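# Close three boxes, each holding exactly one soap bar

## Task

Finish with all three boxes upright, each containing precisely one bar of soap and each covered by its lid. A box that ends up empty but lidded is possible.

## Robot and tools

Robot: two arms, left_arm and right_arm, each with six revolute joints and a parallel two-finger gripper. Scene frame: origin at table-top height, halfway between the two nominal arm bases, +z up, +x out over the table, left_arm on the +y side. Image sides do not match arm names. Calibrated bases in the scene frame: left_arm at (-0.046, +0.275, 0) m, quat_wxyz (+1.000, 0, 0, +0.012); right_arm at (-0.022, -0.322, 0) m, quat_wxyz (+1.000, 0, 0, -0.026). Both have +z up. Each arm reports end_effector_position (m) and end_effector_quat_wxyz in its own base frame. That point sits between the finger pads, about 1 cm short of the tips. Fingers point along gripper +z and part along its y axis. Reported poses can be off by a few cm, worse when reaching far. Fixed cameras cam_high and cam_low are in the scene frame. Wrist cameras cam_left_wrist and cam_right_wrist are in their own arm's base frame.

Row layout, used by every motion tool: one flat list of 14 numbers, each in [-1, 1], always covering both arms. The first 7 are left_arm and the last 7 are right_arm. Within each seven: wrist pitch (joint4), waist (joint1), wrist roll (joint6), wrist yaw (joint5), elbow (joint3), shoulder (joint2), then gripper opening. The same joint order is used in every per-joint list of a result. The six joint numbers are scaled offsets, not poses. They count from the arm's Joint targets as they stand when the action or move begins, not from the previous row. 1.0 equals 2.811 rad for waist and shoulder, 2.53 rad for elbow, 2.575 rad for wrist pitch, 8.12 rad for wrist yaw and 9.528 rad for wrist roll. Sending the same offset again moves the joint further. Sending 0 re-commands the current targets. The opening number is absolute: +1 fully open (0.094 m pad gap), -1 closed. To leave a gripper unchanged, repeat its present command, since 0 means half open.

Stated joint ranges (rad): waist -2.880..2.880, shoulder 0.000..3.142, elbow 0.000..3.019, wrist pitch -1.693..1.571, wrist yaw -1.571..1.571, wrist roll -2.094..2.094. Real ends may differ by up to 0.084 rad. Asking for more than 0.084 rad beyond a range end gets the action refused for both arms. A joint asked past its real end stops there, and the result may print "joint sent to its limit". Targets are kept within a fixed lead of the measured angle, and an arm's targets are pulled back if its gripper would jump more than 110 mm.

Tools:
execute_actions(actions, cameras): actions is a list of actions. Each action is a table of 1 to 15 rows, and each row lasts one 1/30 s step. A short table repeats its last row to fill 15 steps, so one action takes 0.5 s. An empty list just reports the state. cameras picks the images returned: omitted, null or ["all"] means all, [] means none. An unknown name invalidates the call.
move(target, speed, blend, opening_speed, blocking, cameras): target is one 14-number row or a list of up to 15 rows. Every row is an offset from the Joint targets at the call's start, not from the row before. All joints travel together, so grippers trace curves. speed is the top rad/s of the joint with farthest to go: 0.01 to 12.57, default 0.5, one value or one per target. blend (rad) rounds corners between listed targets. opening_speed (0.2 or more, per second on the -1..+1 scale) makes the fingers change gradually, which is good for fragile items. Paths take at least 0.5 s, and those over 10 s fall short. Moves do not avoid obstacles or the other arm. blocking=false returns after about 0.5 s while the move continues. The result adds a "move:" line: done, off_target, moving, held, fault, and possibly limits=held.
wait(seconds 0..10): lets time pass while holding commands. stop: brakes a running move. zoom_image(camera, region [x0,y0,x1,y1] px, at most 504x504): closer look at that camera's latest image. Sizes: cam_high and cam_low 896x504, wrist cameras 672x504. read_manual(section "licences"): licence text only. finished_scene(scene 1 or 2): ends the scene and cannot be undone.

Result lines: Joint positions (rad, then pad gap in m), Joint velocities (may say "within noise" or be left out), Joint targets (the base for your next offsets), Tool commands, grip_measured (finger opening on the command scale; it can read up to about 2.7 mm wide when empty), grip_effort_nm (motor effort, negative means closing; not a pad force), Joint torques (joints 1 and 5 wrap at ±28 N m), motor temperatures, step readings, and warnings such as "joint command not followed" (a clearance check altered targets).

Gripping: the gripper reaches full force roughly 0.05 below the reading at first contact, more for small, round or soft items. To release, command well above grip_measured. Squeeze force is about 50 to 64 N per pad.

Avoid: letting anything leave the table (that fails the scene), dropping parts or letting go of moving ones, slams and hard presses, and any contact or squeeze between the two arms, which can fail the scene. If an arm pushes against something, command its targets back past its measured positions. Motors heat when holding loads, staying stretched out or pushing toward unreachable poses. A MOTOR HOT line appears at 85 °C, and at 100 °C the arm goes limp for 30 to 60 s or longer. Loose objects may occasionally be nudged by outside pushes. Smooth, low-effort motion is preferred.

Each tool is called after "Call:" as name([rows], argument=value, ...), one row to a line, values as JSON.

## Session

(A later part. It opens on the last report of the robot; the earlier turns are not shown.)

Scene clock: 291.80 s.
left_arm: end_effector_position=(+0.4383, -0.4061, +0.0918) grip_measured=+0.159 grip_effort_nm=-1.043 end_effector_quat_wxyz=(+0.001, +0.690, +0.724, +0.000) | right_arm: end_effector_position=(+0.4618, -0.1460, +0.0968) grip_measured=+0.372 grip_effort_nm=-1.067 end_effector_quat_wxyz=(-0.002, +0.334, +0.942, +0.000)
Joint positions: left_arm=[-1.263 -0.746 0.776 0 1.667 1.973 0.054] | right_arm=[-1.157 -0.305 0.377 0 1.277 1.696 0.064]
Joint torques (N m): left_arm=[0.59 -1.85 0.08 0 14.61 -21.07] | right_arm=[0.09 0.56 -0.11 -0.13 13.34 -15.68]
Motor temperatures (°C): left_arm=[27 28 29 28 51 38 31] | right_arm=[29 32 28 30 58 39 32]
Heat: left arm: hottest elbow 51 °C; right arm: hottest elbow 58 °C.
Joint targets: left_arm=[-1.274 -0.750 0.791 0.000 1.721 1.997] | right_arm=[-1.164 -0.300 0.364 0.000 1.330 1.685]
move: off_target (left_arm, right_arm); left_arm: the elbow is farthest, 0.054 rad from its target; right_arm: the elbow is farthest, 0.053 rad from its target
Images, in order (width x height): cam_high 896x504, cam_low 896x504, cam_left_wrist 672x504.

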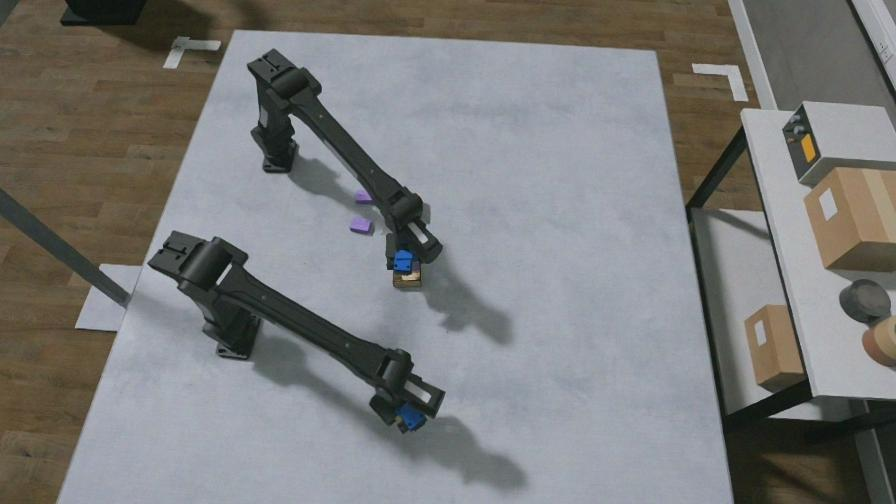

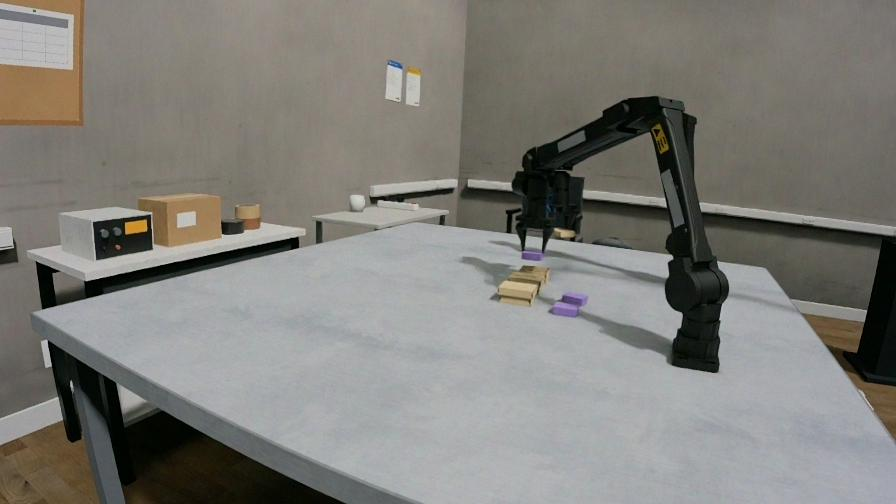

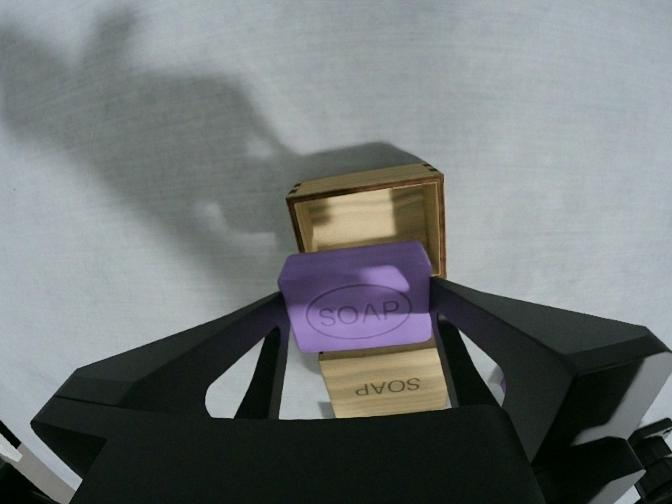

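Call:
move(target=[0.0307,-0.0068,-0.0059,0,-0.0407,0.006,0.0,0,0,0,0,0,0,0.25], speed=0.15, cameras=["cam_left_wrist","cam_low","cam_high"])

Call:
zoom_image(camera="cam_low", region=[490, 240, 570, 300])

Call:
zoom_image(camera="cam_left_wrist", region=[200, 150, 500, 360])

Call:
zoom_image(camera="cam_high", region=[370, 230, 440, 300])

Scene clock: 345.67 s.
left_arm: end_effector_position=(+0.4309, -0.4101, +0.0680) grip_measured=+0.159 grip_effort_nm=-1.043 end_effector_quat_wxyz=(+0.001, +0.685, +0.728, +0.000) | right_arm: end_effector_position=(+0.4618, -0.1460, +0.0968) grip_measured=+0.372 grip_effort_nm=-1.077 end_effector_quat_wxyz=(-0.002, +0.334, +0.942, +0.000)
Joint positions: left_arm=[-1.207 -0.76 0.75 0 1.626 1.988 0.054] | right_arm=[-1.157 -0.305 0.377 0 1.277 1.696 0.064]
Joint torques (N m): left_arm=[1.59 -2.32 -0.21 0 8.81 -21.54] | right_arm=[0.09 0.56 -0.11 -0.13 13.34 -15.68]
Motor temperatures (°C): left_arm=[27 28 29 28 59 41 31] | right_arm=[29 32 28 30 58 39 33]
Heat: left arm: hottest elbow 59 °C; right arm: hottest elbow 58 °C.
Joint targets: left_arm=[-1.195 -0.770 0.735 0.000 1.618 2.014] | right_arm=[-1.164 -0.300 0.364 0.000 1.330 1.685]
move: off_target (right_arm); right_arm: the elbow is farthest, 0.053 rad from its target
Images, in order (width x height): cam_high 896x504, cam_low 896x504, cam_left_wrist 672x504.

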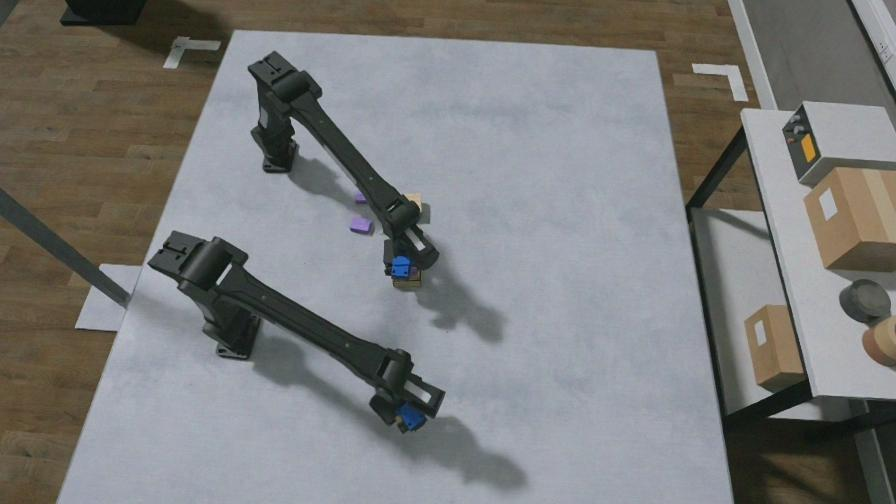

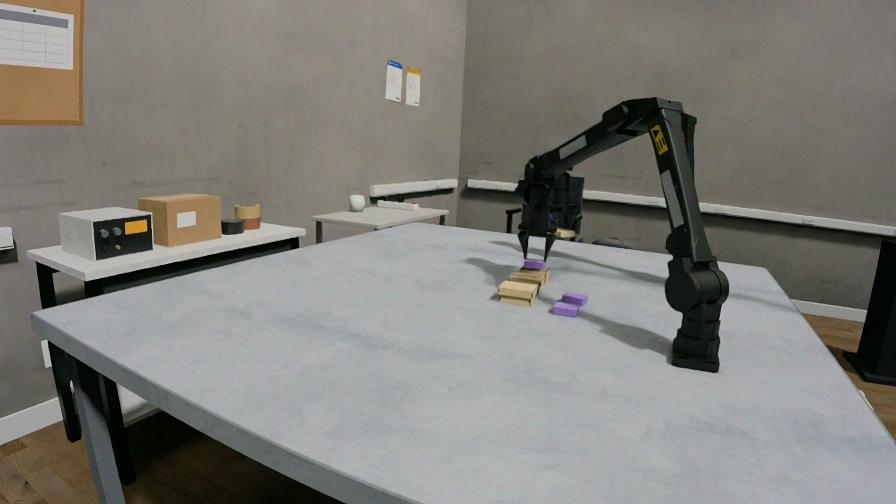

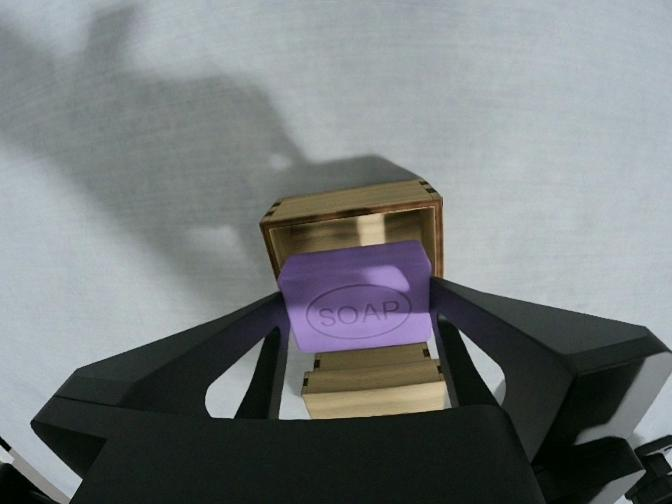

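Scaled by 6.300 (camera's finer frame: 1280x720).

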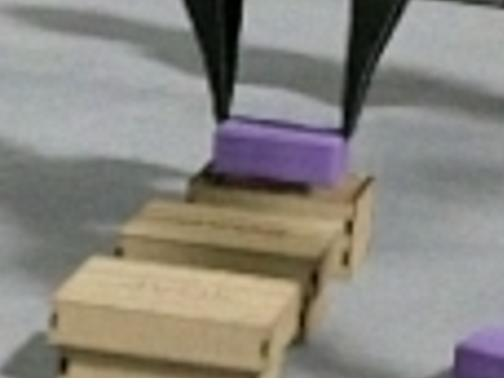

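Scaled by 1.680 (camera's finer frame: 960x720).

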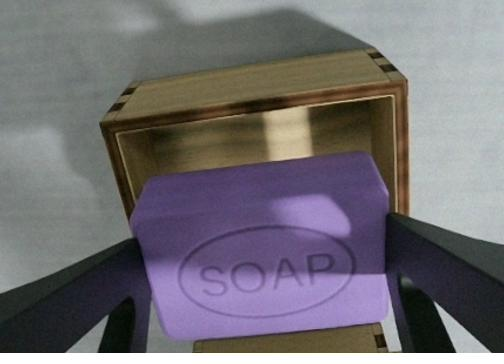

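Scaled by 7.200 (camera's finer frame: 1280x720).

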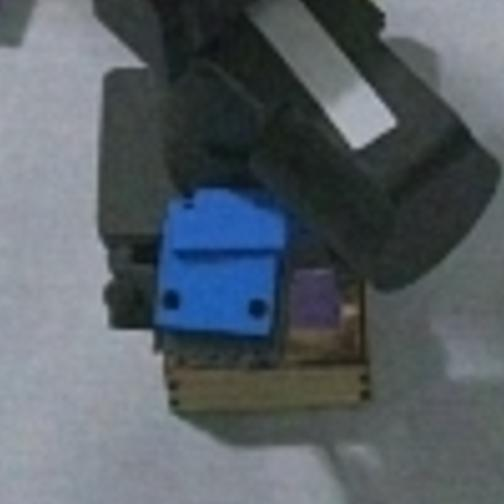

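Call:
move(target=[0.0109,0,0,0,-0.0071,0.0039,0.0,0,0,0,0,0,0,0.25], speed=0.06, cameras=["cam_left_wrist","cam_low"])

Call:
zoom_image(camera="cam_low", region=[490, 240, 570, 300])

Call:
zoom_image(camera="cam_left_wrist", region=[200, 170, 500, 380])

Scene clock: 371.97 s.
left_arm: end_effector_position=(+0.4310, -0.4102, +0.0587) grip_measured=+0.159 grip_effort_nm=-1.043 end_effector_quat_wxyz=(+0.003, +0.685, +0.729, +0.000) | right_arm: end_effector_position=(+0.4618, -0.1460, +0.0968) grip_measured=+0.372 grip_effort_nm=-1.072 end_effector_quat_wxyz=(-0.002, +0.334, +0.942, +0.000)
Joint positions: left_arm=[-1.179 -0.76 0.749 0 1.609 1.994 0.054] | right_arm=[-1.157 -0.305 0.377 0 1.277 1.696 0.064]
Joint torques (N m): left_arm=[1.65 -2.26 -0.22 0 8.61 -20.25] | right_arm=[0.09 0.56 -0.11 -0.13 13.33 -15.74]
Motor temperatures (°C): left_arm=[27 28 29 28 54 42 32] | right_arm=[29 32 28 30 58 39 33]
Heat: left arm: hottest elbow 54 °C; right arm: hottest elbow 58 °C.
Joint targets: left_arm=[-1.167 -0.770 0.735 0.000 1.601 2.024] | right_arm=[-1.164 -0.300 0.364 0.000 1.330 1.685]
move: off_target (right_arm); right_arm: the elbow is farthest, 0.053 rad from its target
Images, in order (width x height): cam_low 896x504, cam_left_wrist 672x504.

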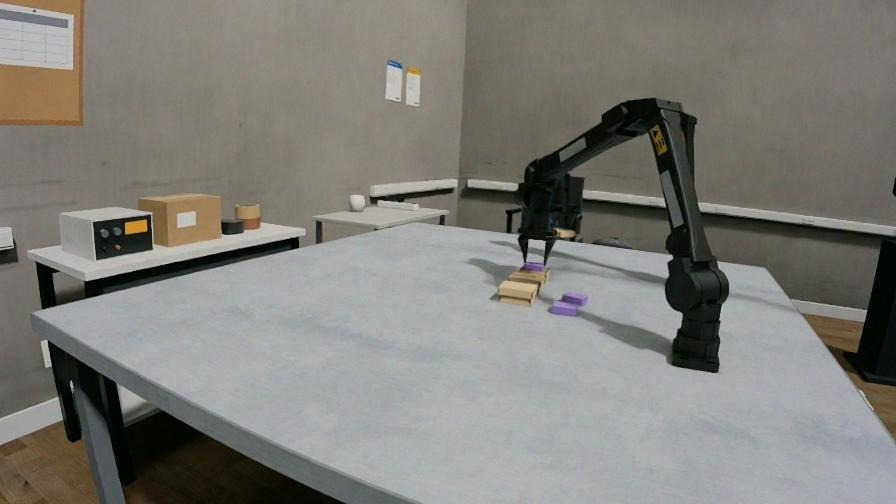

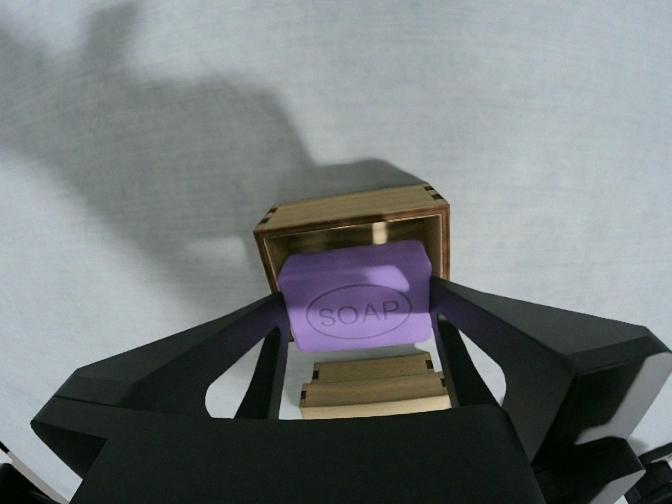

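Scaled by 6.300 (camera's finer frame: 1280x720).

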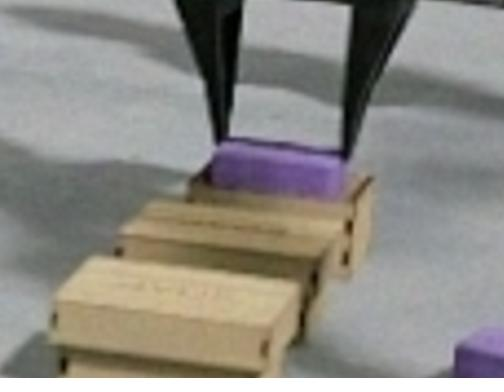

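Scaled by 1.680 (camera's finer frame: 960x720).

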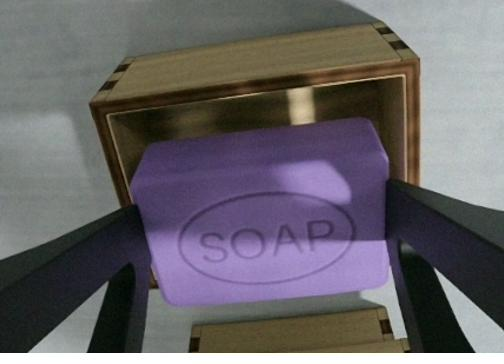

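Call:
move(target=[0.0082,0,0,0,-0.0043,0.0063,0.0,0,0,0,0,0,0,0.25], speed=0.05, cameras=["cam_left_wrist","cam_low"])

Call:
zoom_image(camera="cam_low", region=[490, 240, 570, 300])

Call:
zoom_image(camera="cam_left_wrist", region=[200, 170, 500, 380])

Scene clock: 384.87 s.
left_arm: end_effector_position=(+0.4303, -0.4095, +0.0434) grip_measured=+0.159 grip_effort_nm=-1.038 end_effector_quat_wxyz=(-0.002, +0.685, +0.729, +0.000) | right_arm: end_effector_position=(+0.4618, -0.1460, +0.0968) grip_measured=+0.372 grip_effort_nm=-1.082 end_effector_quat_wxyz=(-0.002, +0.334, +0.942, +0.000)
Joint positions: left_arm=[-1.158 -0.76 0.749 0 1.598 2.014 0.054] | right_arm=[-1.157 -0.305 0.377 0 1.277 1.696 0.064]
Joint torques (N m): left_arm=[1.59 -2.26 -0.22 -0.01 8.53 -20.31] | right_arm=[0.09 0.56 -0.11 -0.13 13.34 -15.74]
Motor temperatures (°C): left_arm=[27 28 29 28 53 40 32] | right_arm=[29 32 28 30 58 39 33]
Heat: left arm: hottest elbow 53 °C; right arm: hottest elbow 58 °C.
Joint targets: left_arm=[-1.146 -0.770 0.735 0.000 1.589 2.042] | right_arm=[-1.164 -0.300 0.364 0.000 1.330 1.685]
move: off_target (right_arm); right_arm: the elbow is farthest, 0.053 rad from its target
Images, in order (width x height): cam_low 896x504, cam_left_wrist 672x504.

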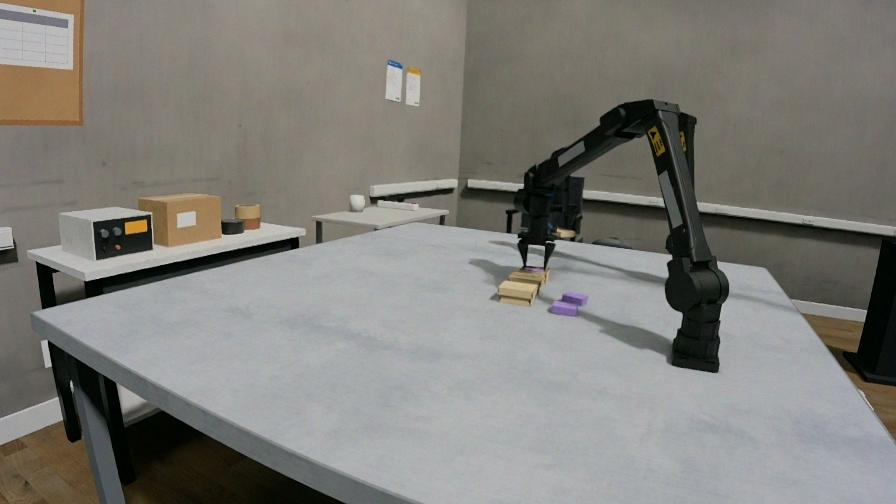

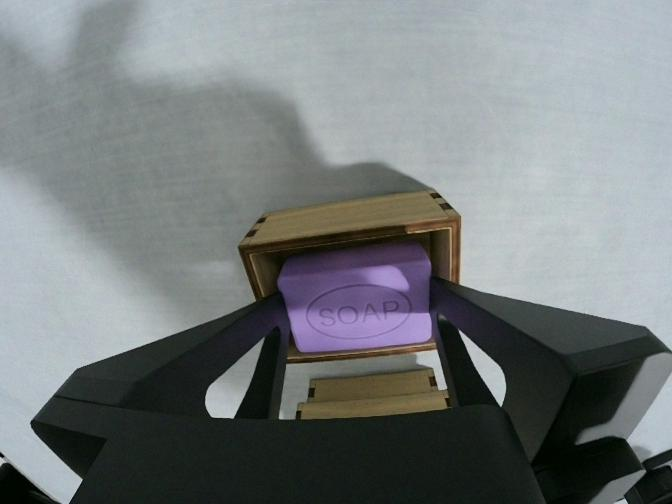

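Scaled by 6.300 (camera's finer frame: 1280x720).

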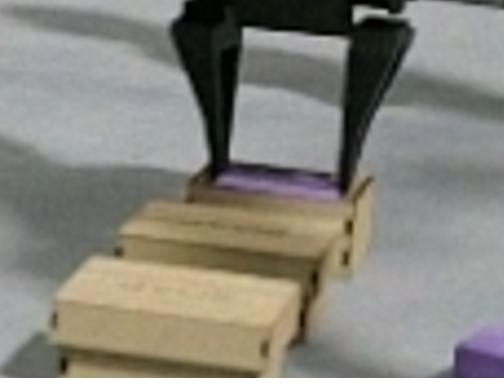

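Scaled by 1.680 (camera's finer frame: 960x720).

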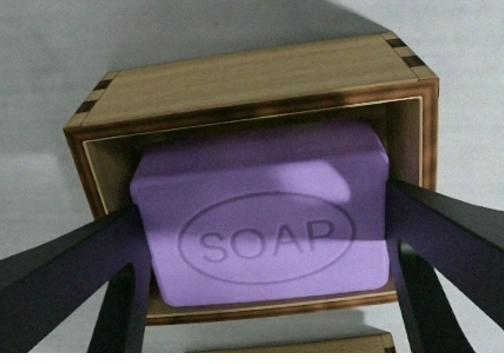

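Call:
move([
  [0.0091,0,0,0,-0.004,0.0034,0.0,0,0,0,0,0,0,0.25],
  [0.0091,0,0,0,-0.004,0.0034,0.24,0,0,0,0,0,0,0.25],
], speed=0.05, opening_speed=0.3, cameras=["cam_left_wrist","cam_low"])

Call:
zoom_image(camera="cam_left_wrist", region=[200, 190, 500, 400])

Scene clock: 397.73 s.
left_arm: end_effector_position=(+0.4312, -0.4103, +0.0355) grip_measured=+0.237 grip_effort_nm=0.090 end_effector_quat_wxyz=(+0.001, +0.685, +0.729, +0.000) | right_arm: end_effector_position=(+0.4618, -0.1460, +0.0968) grip_measured=+0.372 grip_effort_nm=-1.072 end_effector_quat_wxyz=(-0.002, +0.334, +0.942, +0.000)
Joint positions: left_arm=[-1.134 -0.76 0.749 0 1.588 2.022 0.058] | right_arm=[-1.157 -0.305 0.377 0 1.277 1.696 0.064]
Joint torques (N m): left_arm=[1.58 -2.32 -0.22 0 8.43 -20.72] | right_arm=[0.09 0.56 -0.11 -0.13 13.34 -15.74]
Motor temperatures (°C): left_arm=[27 28 29 28 52 39 32] | right_arm=[29 32 28 30 59 39 33]
Heat: left arm: hottest elbow 52 °C; right arm: hottest elbow 59 °C.
Joint targets: left_arm=[-1.122 -0.770 0.735 0.000 1.579 2.052] | right_arm=[-1.164 -0.300 0.364 0.000 1.330 1.685]
move: off_target (right_arm); right_arm: the elbow is farthest, 0.053 rad from its target
Images, in order (width x height): cam_low 896x504, cam_left_wrist 672x504.

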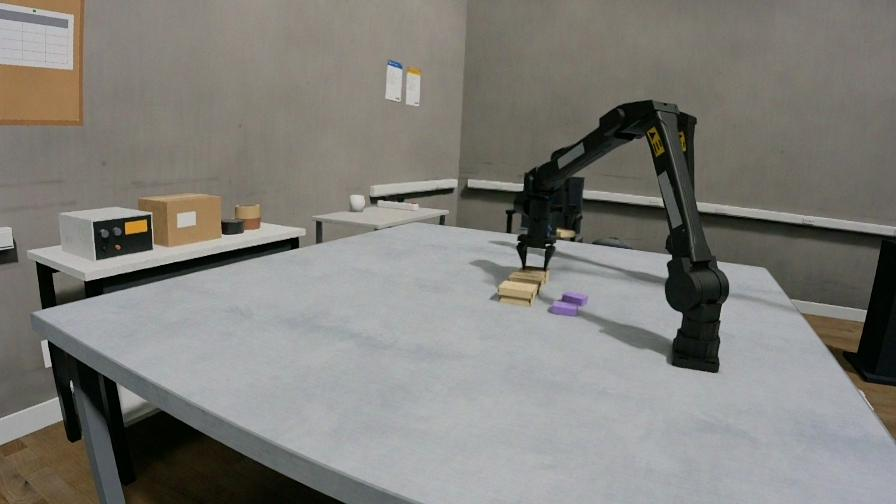

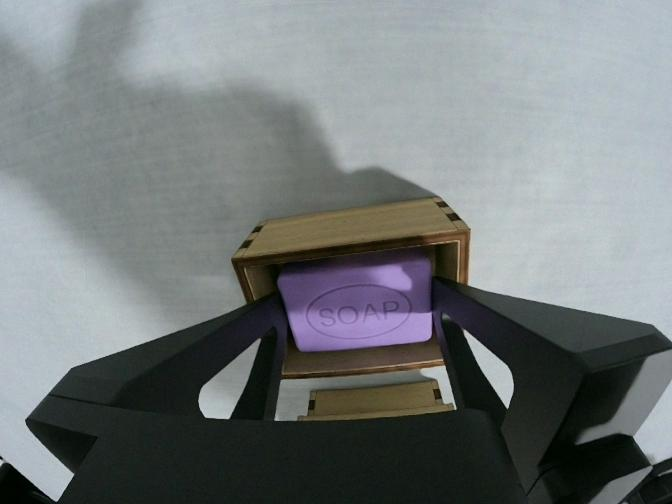

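Scaled by 1.680 (camera's finer frame: 960x720).

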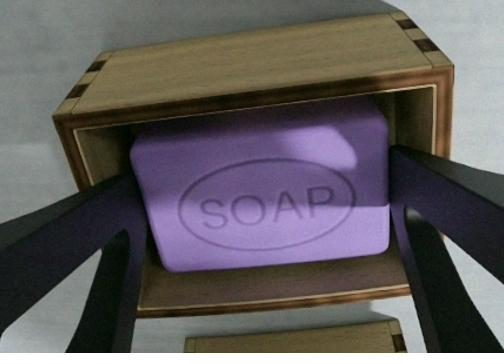

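Call:
move([
  [-0.0085,0,0,0,0.0213,-0.0114,0.24,0,0,0,0,0,0,0.25],
  [-0.0225,0,0,0,0.0308,-0.021,0.24,0,0,0,0,0,0,0.25],
  [-0.0839,0,0,0,0.0696,-0.0427,0.24,0,0,0,0,0,0,0.25],
], speed=[0.1,0.1,0.3], cameras=["cam_left_wrist"])

Call:
move([
  [0,0.51,0,0,0,0,0.24,0,0,0,0,0,0,0.25],
  [0,0.6,0,0,0,0,0.24,0,0.2828,0,0,0,0,0.25],
], speed=[0.9,0.5])

Call:
zoom_image(camera="cam_right_wrist", region=[200, 130, 450, 230])

Call:
zoom_image(camera="cam_high", region=[330, 170, 460, 300])

Scene clock: 421.27 s.
left_arm: end_effector_position=(+0.4319, -0.4110, +0.1239) grip_measured=+0.238 grip_effort_nm=0.090 end_effector_quat_wxyz=(+0.005, +0.685, +0.729, +0.000) | right_arm: end_effector_position=(+0.4618, -0.1460, +0.0968) grip_measured=+0.372 grip_effort_nm=-1.077 end_effector_quat_wxyz=(-0.002, +0.334, +0.942, +0.000)
Joint positions: left_arm=[-1.327 -0.76 0.749 0 1.707 1.942 0.058] | right_arm=[-1.157 -0.305 0.377 0 1.277 1.696 0.064]
Joint torques (N m): left_arm=[0.61 -2.26 -0.22 0 14.43 -24.06] | right_arm=[0.09 0.56 -0.11 -0.13 13.34 -15.74]
Motor temperatures (°C): left_arm=[27 28 29 28 51 39 31] | right_arm=[29 32 28 30 59 39 33]
Heat: left arm: hottest elbow 51 °C; right arm: hottest elbow 59 °C.
Joint targets: left_arm=[-1.338 -0.770 0.735 0.000 1.755 1.931] | right_arm=[-1.164 -0.300 0.364 0.000 1.330 1.685]
move: off_target (left_arm, right_arm); left_arm: the elbow is farthest, 0.048 rad from its target; right_arm: the elbow is farthest, 0.053 rad from its target

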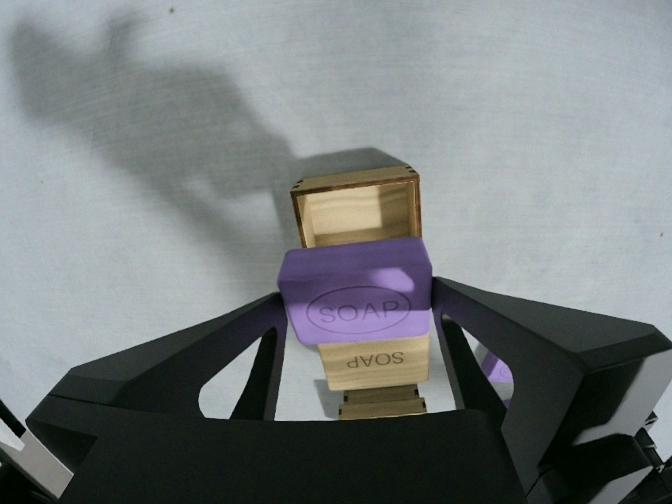

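Scene clock: 425.13 s.
left_arm: end_effector_position=(+0.3644, +0.4719, +0.1239) grip_measured=+0.238 grip_effort_nm=0.085 end_effector_quat_wxyz=(+0.003, -0.083, +0.997, +0.003) | right_arm: end_effector_position=(+0.4253, +0.2318, +0.0968) grip_measured=+0.372 grip_effort_nm=-1.077 end_effector_quat_wxyz=(-0.002, -0.062, +0.998, -0.001)
Joint positions: left_arm=[-1.327 0.914 0.748 0 1.707 1.942 0.058] | right_arm=[-1.157 0.5 0.377 0 1.277 1.696 0.064]
Joint torques (N m): left_arm=[0.59 -1.44 -0.21 0 14.3 -24.06] | right_arm=[0.1 -0.44 -0.1 -0.12 13.34 -15.68]
Motor temperatures (°C): left_arm=[27 28 29 28 51 39 31] | right_arm=[29 32 28 30 59 39 33]
Heat: left arm: hottest elbow 51 °C; right arm: hottest elbow 59 °C.
Joint targets: left_arm=[-1.338 0.917 0.735 0.000 1.755 1.931] | right_arm=[-1.164 0.495 0.364 0.000 1.330 1.685]
move: off_target (left_arm, right_arm); left_arm: the elbow is farthest, 0.048 rad from its target; right_arm: the elbow is farthest, 0.053 rad from its target

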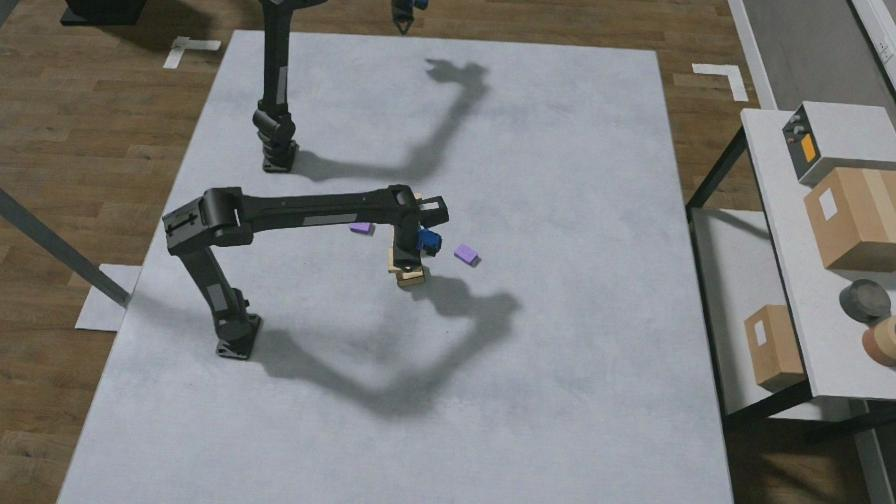

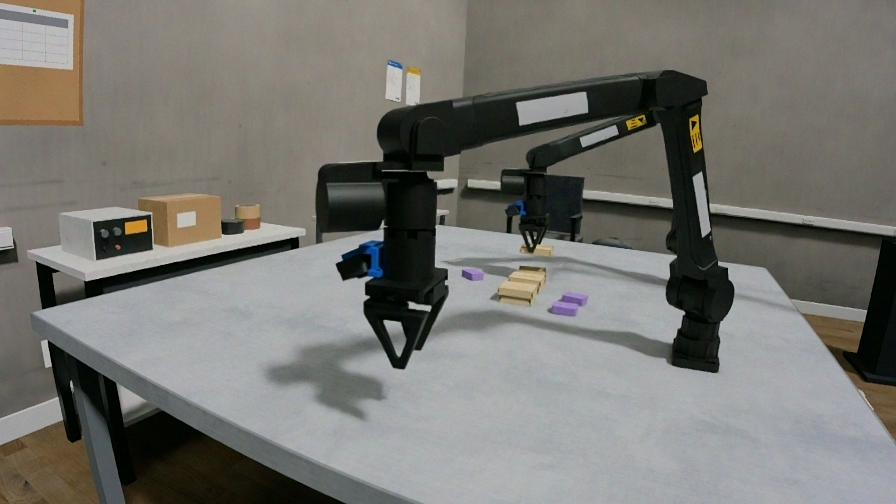

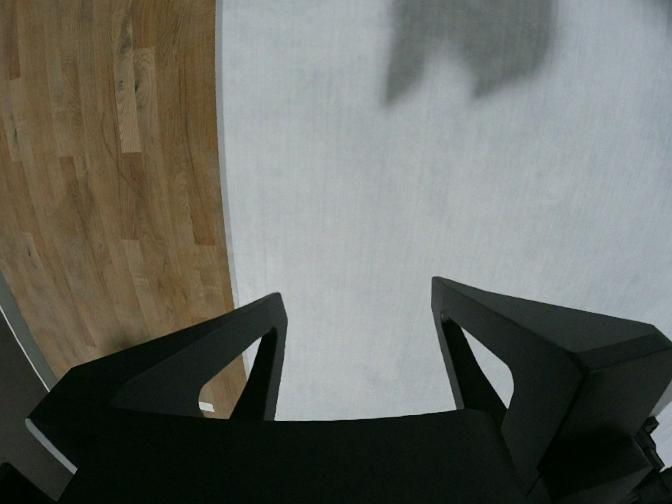

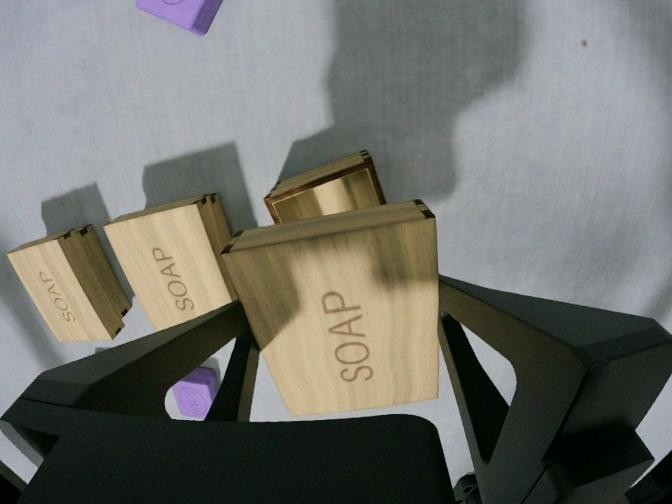

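Scaled by 2.016 (camera's finer frame: 960x720).

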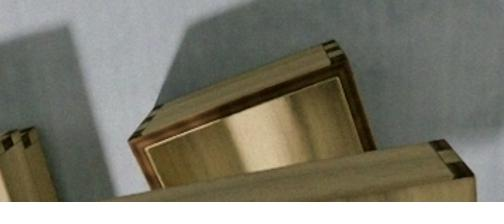

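Scaled by 3.877 (camera's finer frame: 1280x720).

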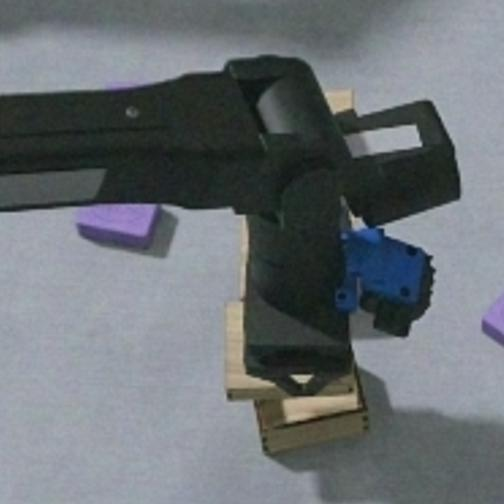

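Call:
move([
  [0,-0.1,0,0,0,0,1,0,-0.2828,0,0,0,0,0.25],
  [0.0918,-0.592,0.0353,0,-0.3093,-0.1782,1,0,-0.2828,0,0,0,0,0.25],
], speed=[0.7,0.9])

Call:
zoom_image(camera="cam_high", region=[330, 170, 480, 300])

Scene clock: 459.53 s.
left_arm: end_effector_position=(+0.2801, -0.2606, +0.0983) grip_measured=+0.998 grip_effort_nm=0.125 end_effector_quat_wxyz=(-0.003, +0.785, +0.620, -0.001) | right_arm: end_effector_position=(+0.4616, -0.1467, +0.0968) grip_measured=+0.372 grip_effort_nm=-1.077 end_effector_quat_wxyz=(-0.002, +0.335, +0.942, -0.001)
Joint positions: left_arm=[-1.114 -0.748 1.056 0 0.984 1.447 0.094] | right_arm=[-1.157 -0.306 0.376 0.001 1.277 1.696 0.064]
Joint torques (N m): left_arm=[1.52 -1.55 0.08 0.01 8.13 -14.56] | right_arm=[0.08 0.62 -0.1 -0.16 13.34 -15.68]
Motor temperatures (°C): left_arm=[27 28 29 28 54 40 30] | right_arm=[29 32 28 30 59 39 33]
Heat: left arm: hottest elbow 54 °C; right arm: hottest elbow 59 °C.
Joint targets: left_arm=[-1.102 -0.747 1.071 0.000 0.973 1.431] | right_arm=[-1.164 -0.300 0.364 0.000 1.330 1.685]
move: off_target (right_arm); right_arm: the elbow is farthest, 0.053 rad from its target

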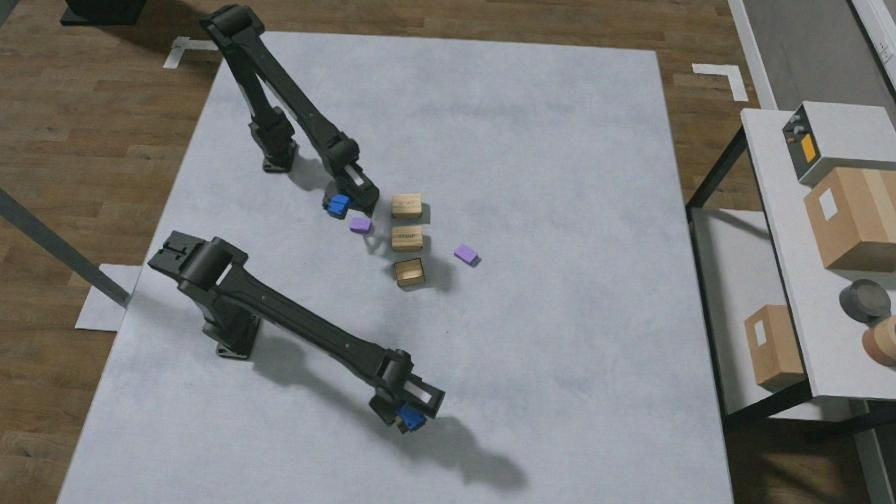

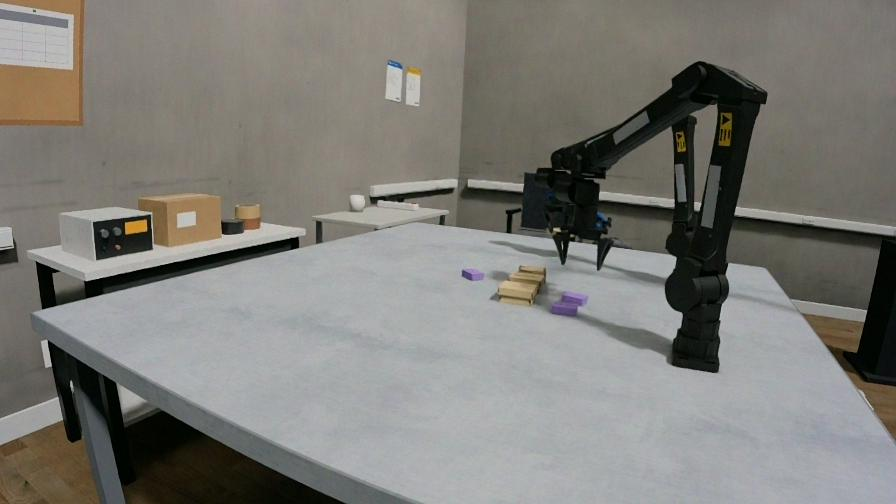

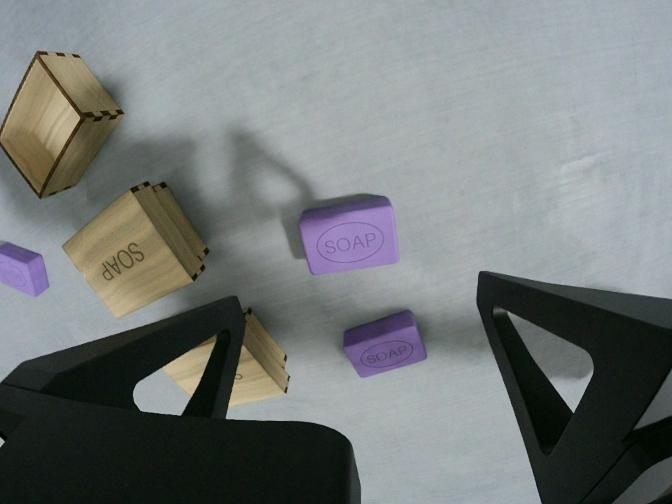

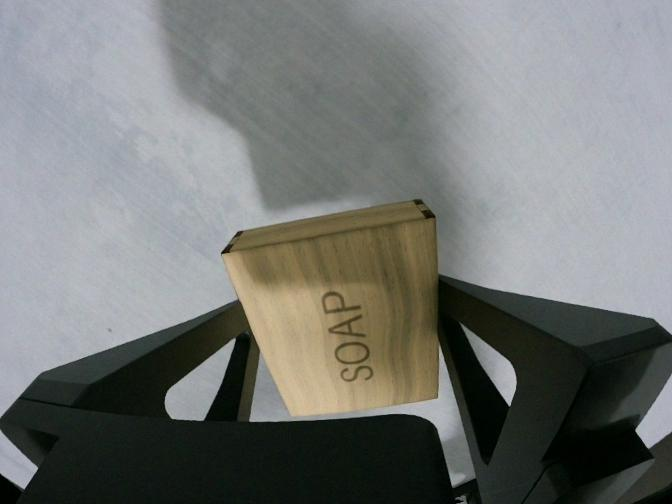

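Scaled by 3.360 (camera's finer frame: 1280x720).

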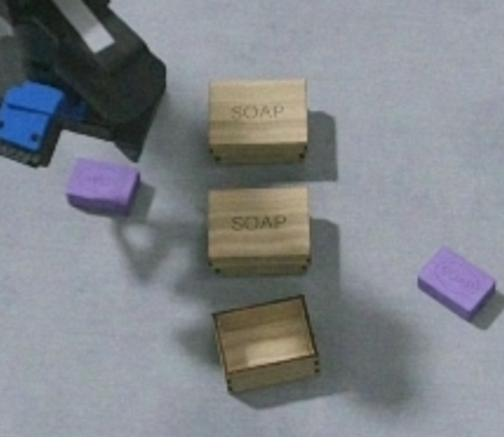

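Call:
move(target=[0.0808,0,0,0,-0.0344,0.0539,1,0,0,0,0,0,0,0.25], speed=0.2, cameras=["cam_left_wrist","cam_low"])

Call:
zoom_image(camera="cam_low", region=[520, 230, 620, 330])

Scene clock: 479.73 s.
left_arm: end_effector_position=(+0.2825, -0.2627, +0.0278) grip_measured=+0.998 grip_effort_nm=0.125 end_effector_quat_wxyz=(-0.001, +0.785, +0.620, +0.000) | right_arm: end_effector_position=(+0.4616, -0.1467, +0.0968) grip_measured=+0.372 grip_effort_nm=-1.082 end_effector_quat_wxyz=(-0.002, +0.335, +0.942, -0.001)
Joint positions: left_arm=[-0.906 -0.748 1.057 0 0.895 1.561 0.094] | right_arm=[-1.157 -0.306 0.376 0.001 1.277 1.696 0.064]
Joint torques (N m): left_arm=[1.58 -1.44 0.11 0 7.23 -11.93] | right_arm=[0.09 0.67 -0.1 -0.16 13.34 -15.74]
Motor temperatures (°C): left_arm=[27 28 29 28 52 39 30] | right_arm=[29 32 28 30 59 39 33]
Heat: left arm: hottest elbow 52 °C; right arm: hottest elbow 59 °C.
Joint targets: left_arm=[-0.894 -0.747 1.071 0.000 0.886 1.582] | right_arm=[-1.164 -0.300 0.364 0.000 1.330 1.685]
move: off_target (right_arm); right_arm: the elbow is farthest, 0.053 rad from its target
Images, in order (width x height): cam_low 896x504, cam_left_wrist 672x504.

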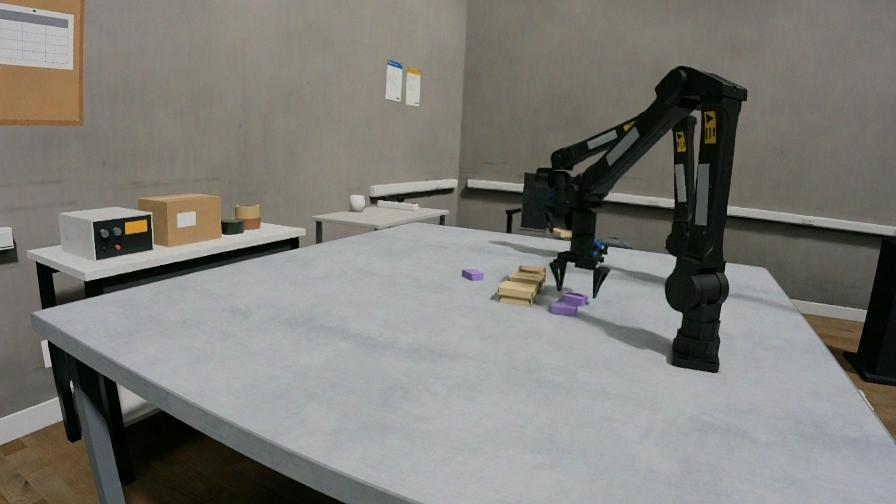

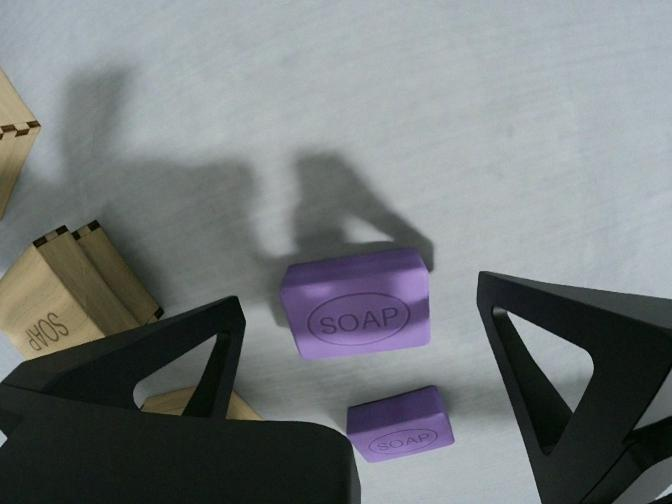

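Scaled by 5.040 (camera's finer frame: 1280x720).

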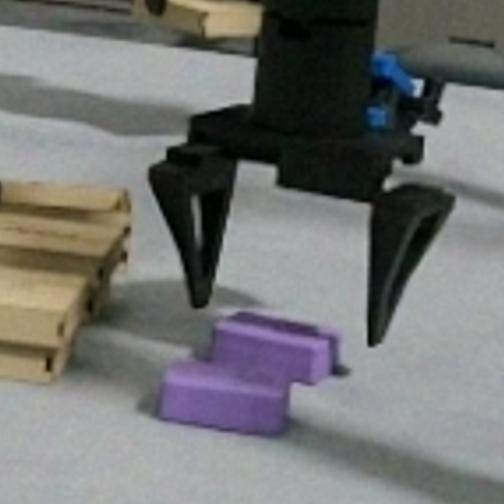

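Call:
move([
  [0,0.0068,0,0,0,0,1,0,0,0,0,0,0,0.25],
  [0,0.0068,0,0,0,0,0.0,0,0,0,0,0,0,0.25],
], speed=0.1, opening_speed=0.4, cameras=["cam_left_wrist","cam_low"])

Call:
zoom_image(camera="cam_low", region=[520, 230, 620, 330])

Scene clock: 495.33 s.
left_arm: end_effector_position=(+0.2848, -0.2603, +0.0278) grip_measured=+0.154 grip_effort_nm=-1.018 end_effector_quat_wxyz=(-0.001, +0.782, +0.623, +0.000) | right_arm: end_effector_position=(+0.4616, -0.1467, +0.0968) grip_measured=+0.372 grip_effort_nm=-1.082 end_effector_quat_wxyz=(-0.002, +0.335, +0.942, -0.001)
Joint positions: left_arm=[-0.906 -0.739 1.057 0 0.895 1.561 0.054] | right_arm=[-1.157 -0.306 0.376 0.001 1.277 1.696 0.064]
Joint torques (N m): left_arm=[1.57 -0.79 0.1 0.01 7.21 -11.99] | right_arm=[0.09 0.62 -0.1 -0.16 13.34 -15.62]
Motor temperatures (°C): left_arm=[27 28 29 28 50 38 30] | right_arm=[29 31 28 30 59 39 33]
Heat: left arm: hottest elbow 50 °C; right arm: hottest elbow 59 °C.
Joint targets: left_arm=[-0.894 -0.728 1.071 0.000 0.886 1.582] | right_arm=[-1.164 -0.300 0.364 0.000 1.330 1.685]
move: off_target (right_arm); right_arm: the elbow is farthest, 0.053 rad from its target
Images, in order (width x height): cam_low 896x504, cam_left_wrist 672x504.

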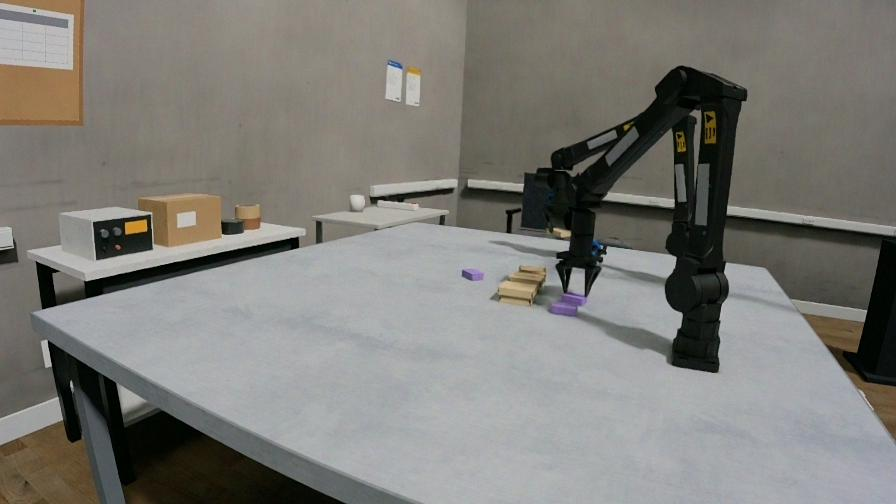

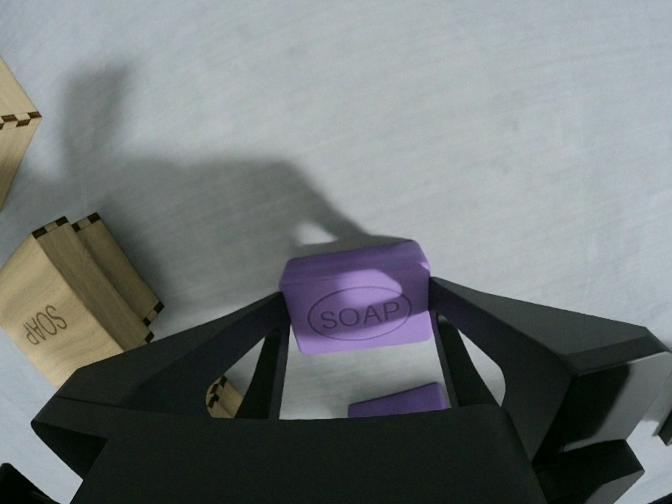

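Scaled by 5.040 (camera's finer frame: 1280x720).

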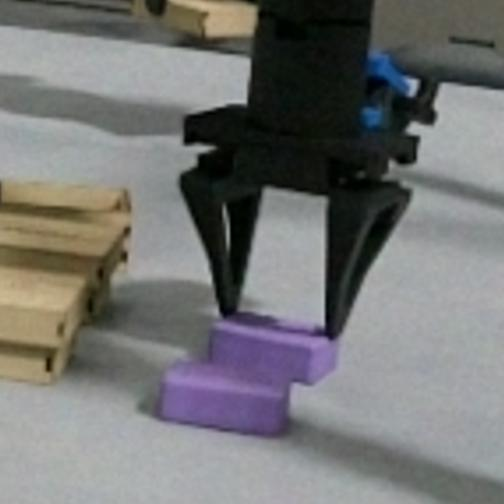

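Call:
move([
  [-0.0783,0,0,0,0.0549,-0.0477,0.0,0,0,0,0,0,0,0.25],
  [-0.1379,-0.0146,-0.0509,0,0.3021,0.132,0.0,0,0,0,0,0,0,0.25],
], speed=[0.25,0.4], cameras=["cam_left_wrist","cam_low"])

Call:
zoom_image(camera="cam_left_wrist", region=[200, 150, 500, 360])

Scene clock: 533.17 s.
left_arm: end_effector_position=(+0.4202, -0.3987, +0.0915) grip_measured=+0.152 grip_effort_nm=-1.043 end_effector_quat_wxyz=(+0.001, +0.629, +0.778, +0.000) | right_arm: end_effector_position=(+0.4616, -0.1467, +0.0968) grip_measured=+0.372 grip_effort_nm=-1.077 end_effector_quat_wxyz=(-0.002, +0.335, +0.942, -0.001)
Joint positions: left_arm=[-1.237 -0.758 0.601 0 1.596 1.927 0.054] | right_arm=[-1.157 -0.306 0.376 0.001 1.277 1.696 0.064]
Joint torques (N m): left_arm=[0.61 -2.37 -0.22 -0.02 14.58 -20.07] | right_arm=[0.1 0.62 -0.1 -0.16 13.34 -15.74]
Motor temperatures (°C): left_arm=[27 28 29 28 47 37 32] | right_arm=[29 31 28 30 60 39 33]
Heat: left arm: hottest elbow 47 °C; right arm: hottest elbow 60 °C.
Joint targets: left_arm=[-1.249 -0.769 0.586 0.000 1.650 1.953] | right_arm=[-1.164 -0.300 0.364 0.000 1.330 1.685]
move: off_target (left_arm, right_arm); left_arm: the elbow is farthest, 0.054 rad from its target; right_arm: the elbow is farthest, 0.053 rad from its target
Images, in order (width x height): cam_low 896x504, cam_left_wrist 672x504.

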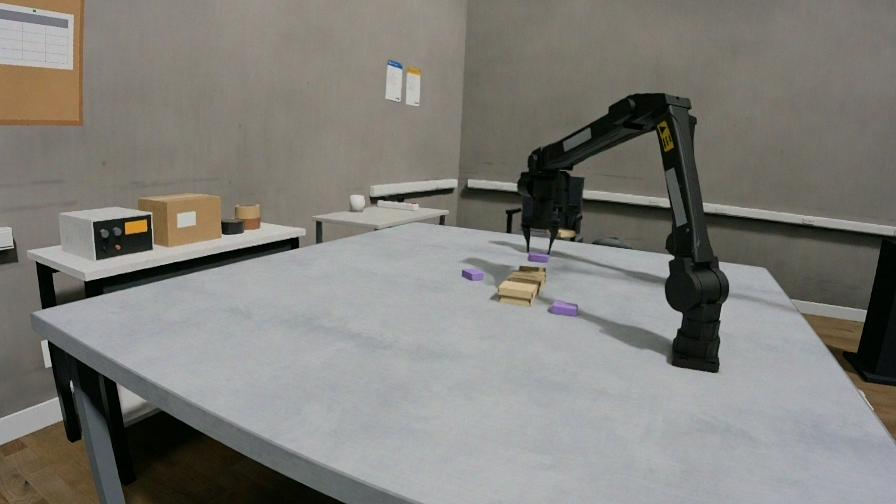

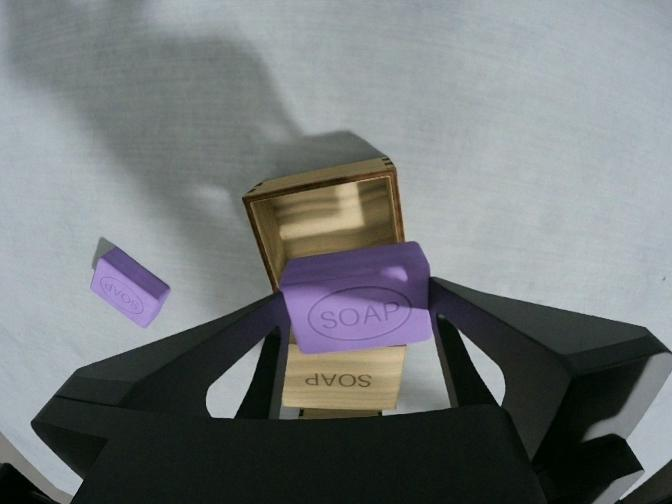

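Scaled by 1.680 (camera's finer frame: 960x720).

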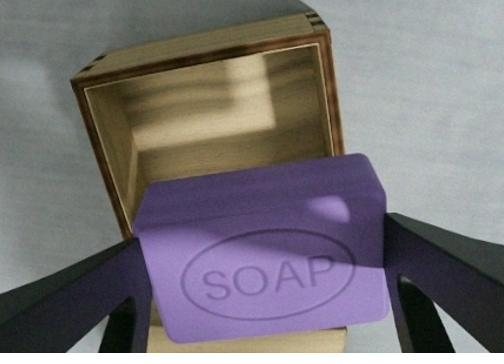

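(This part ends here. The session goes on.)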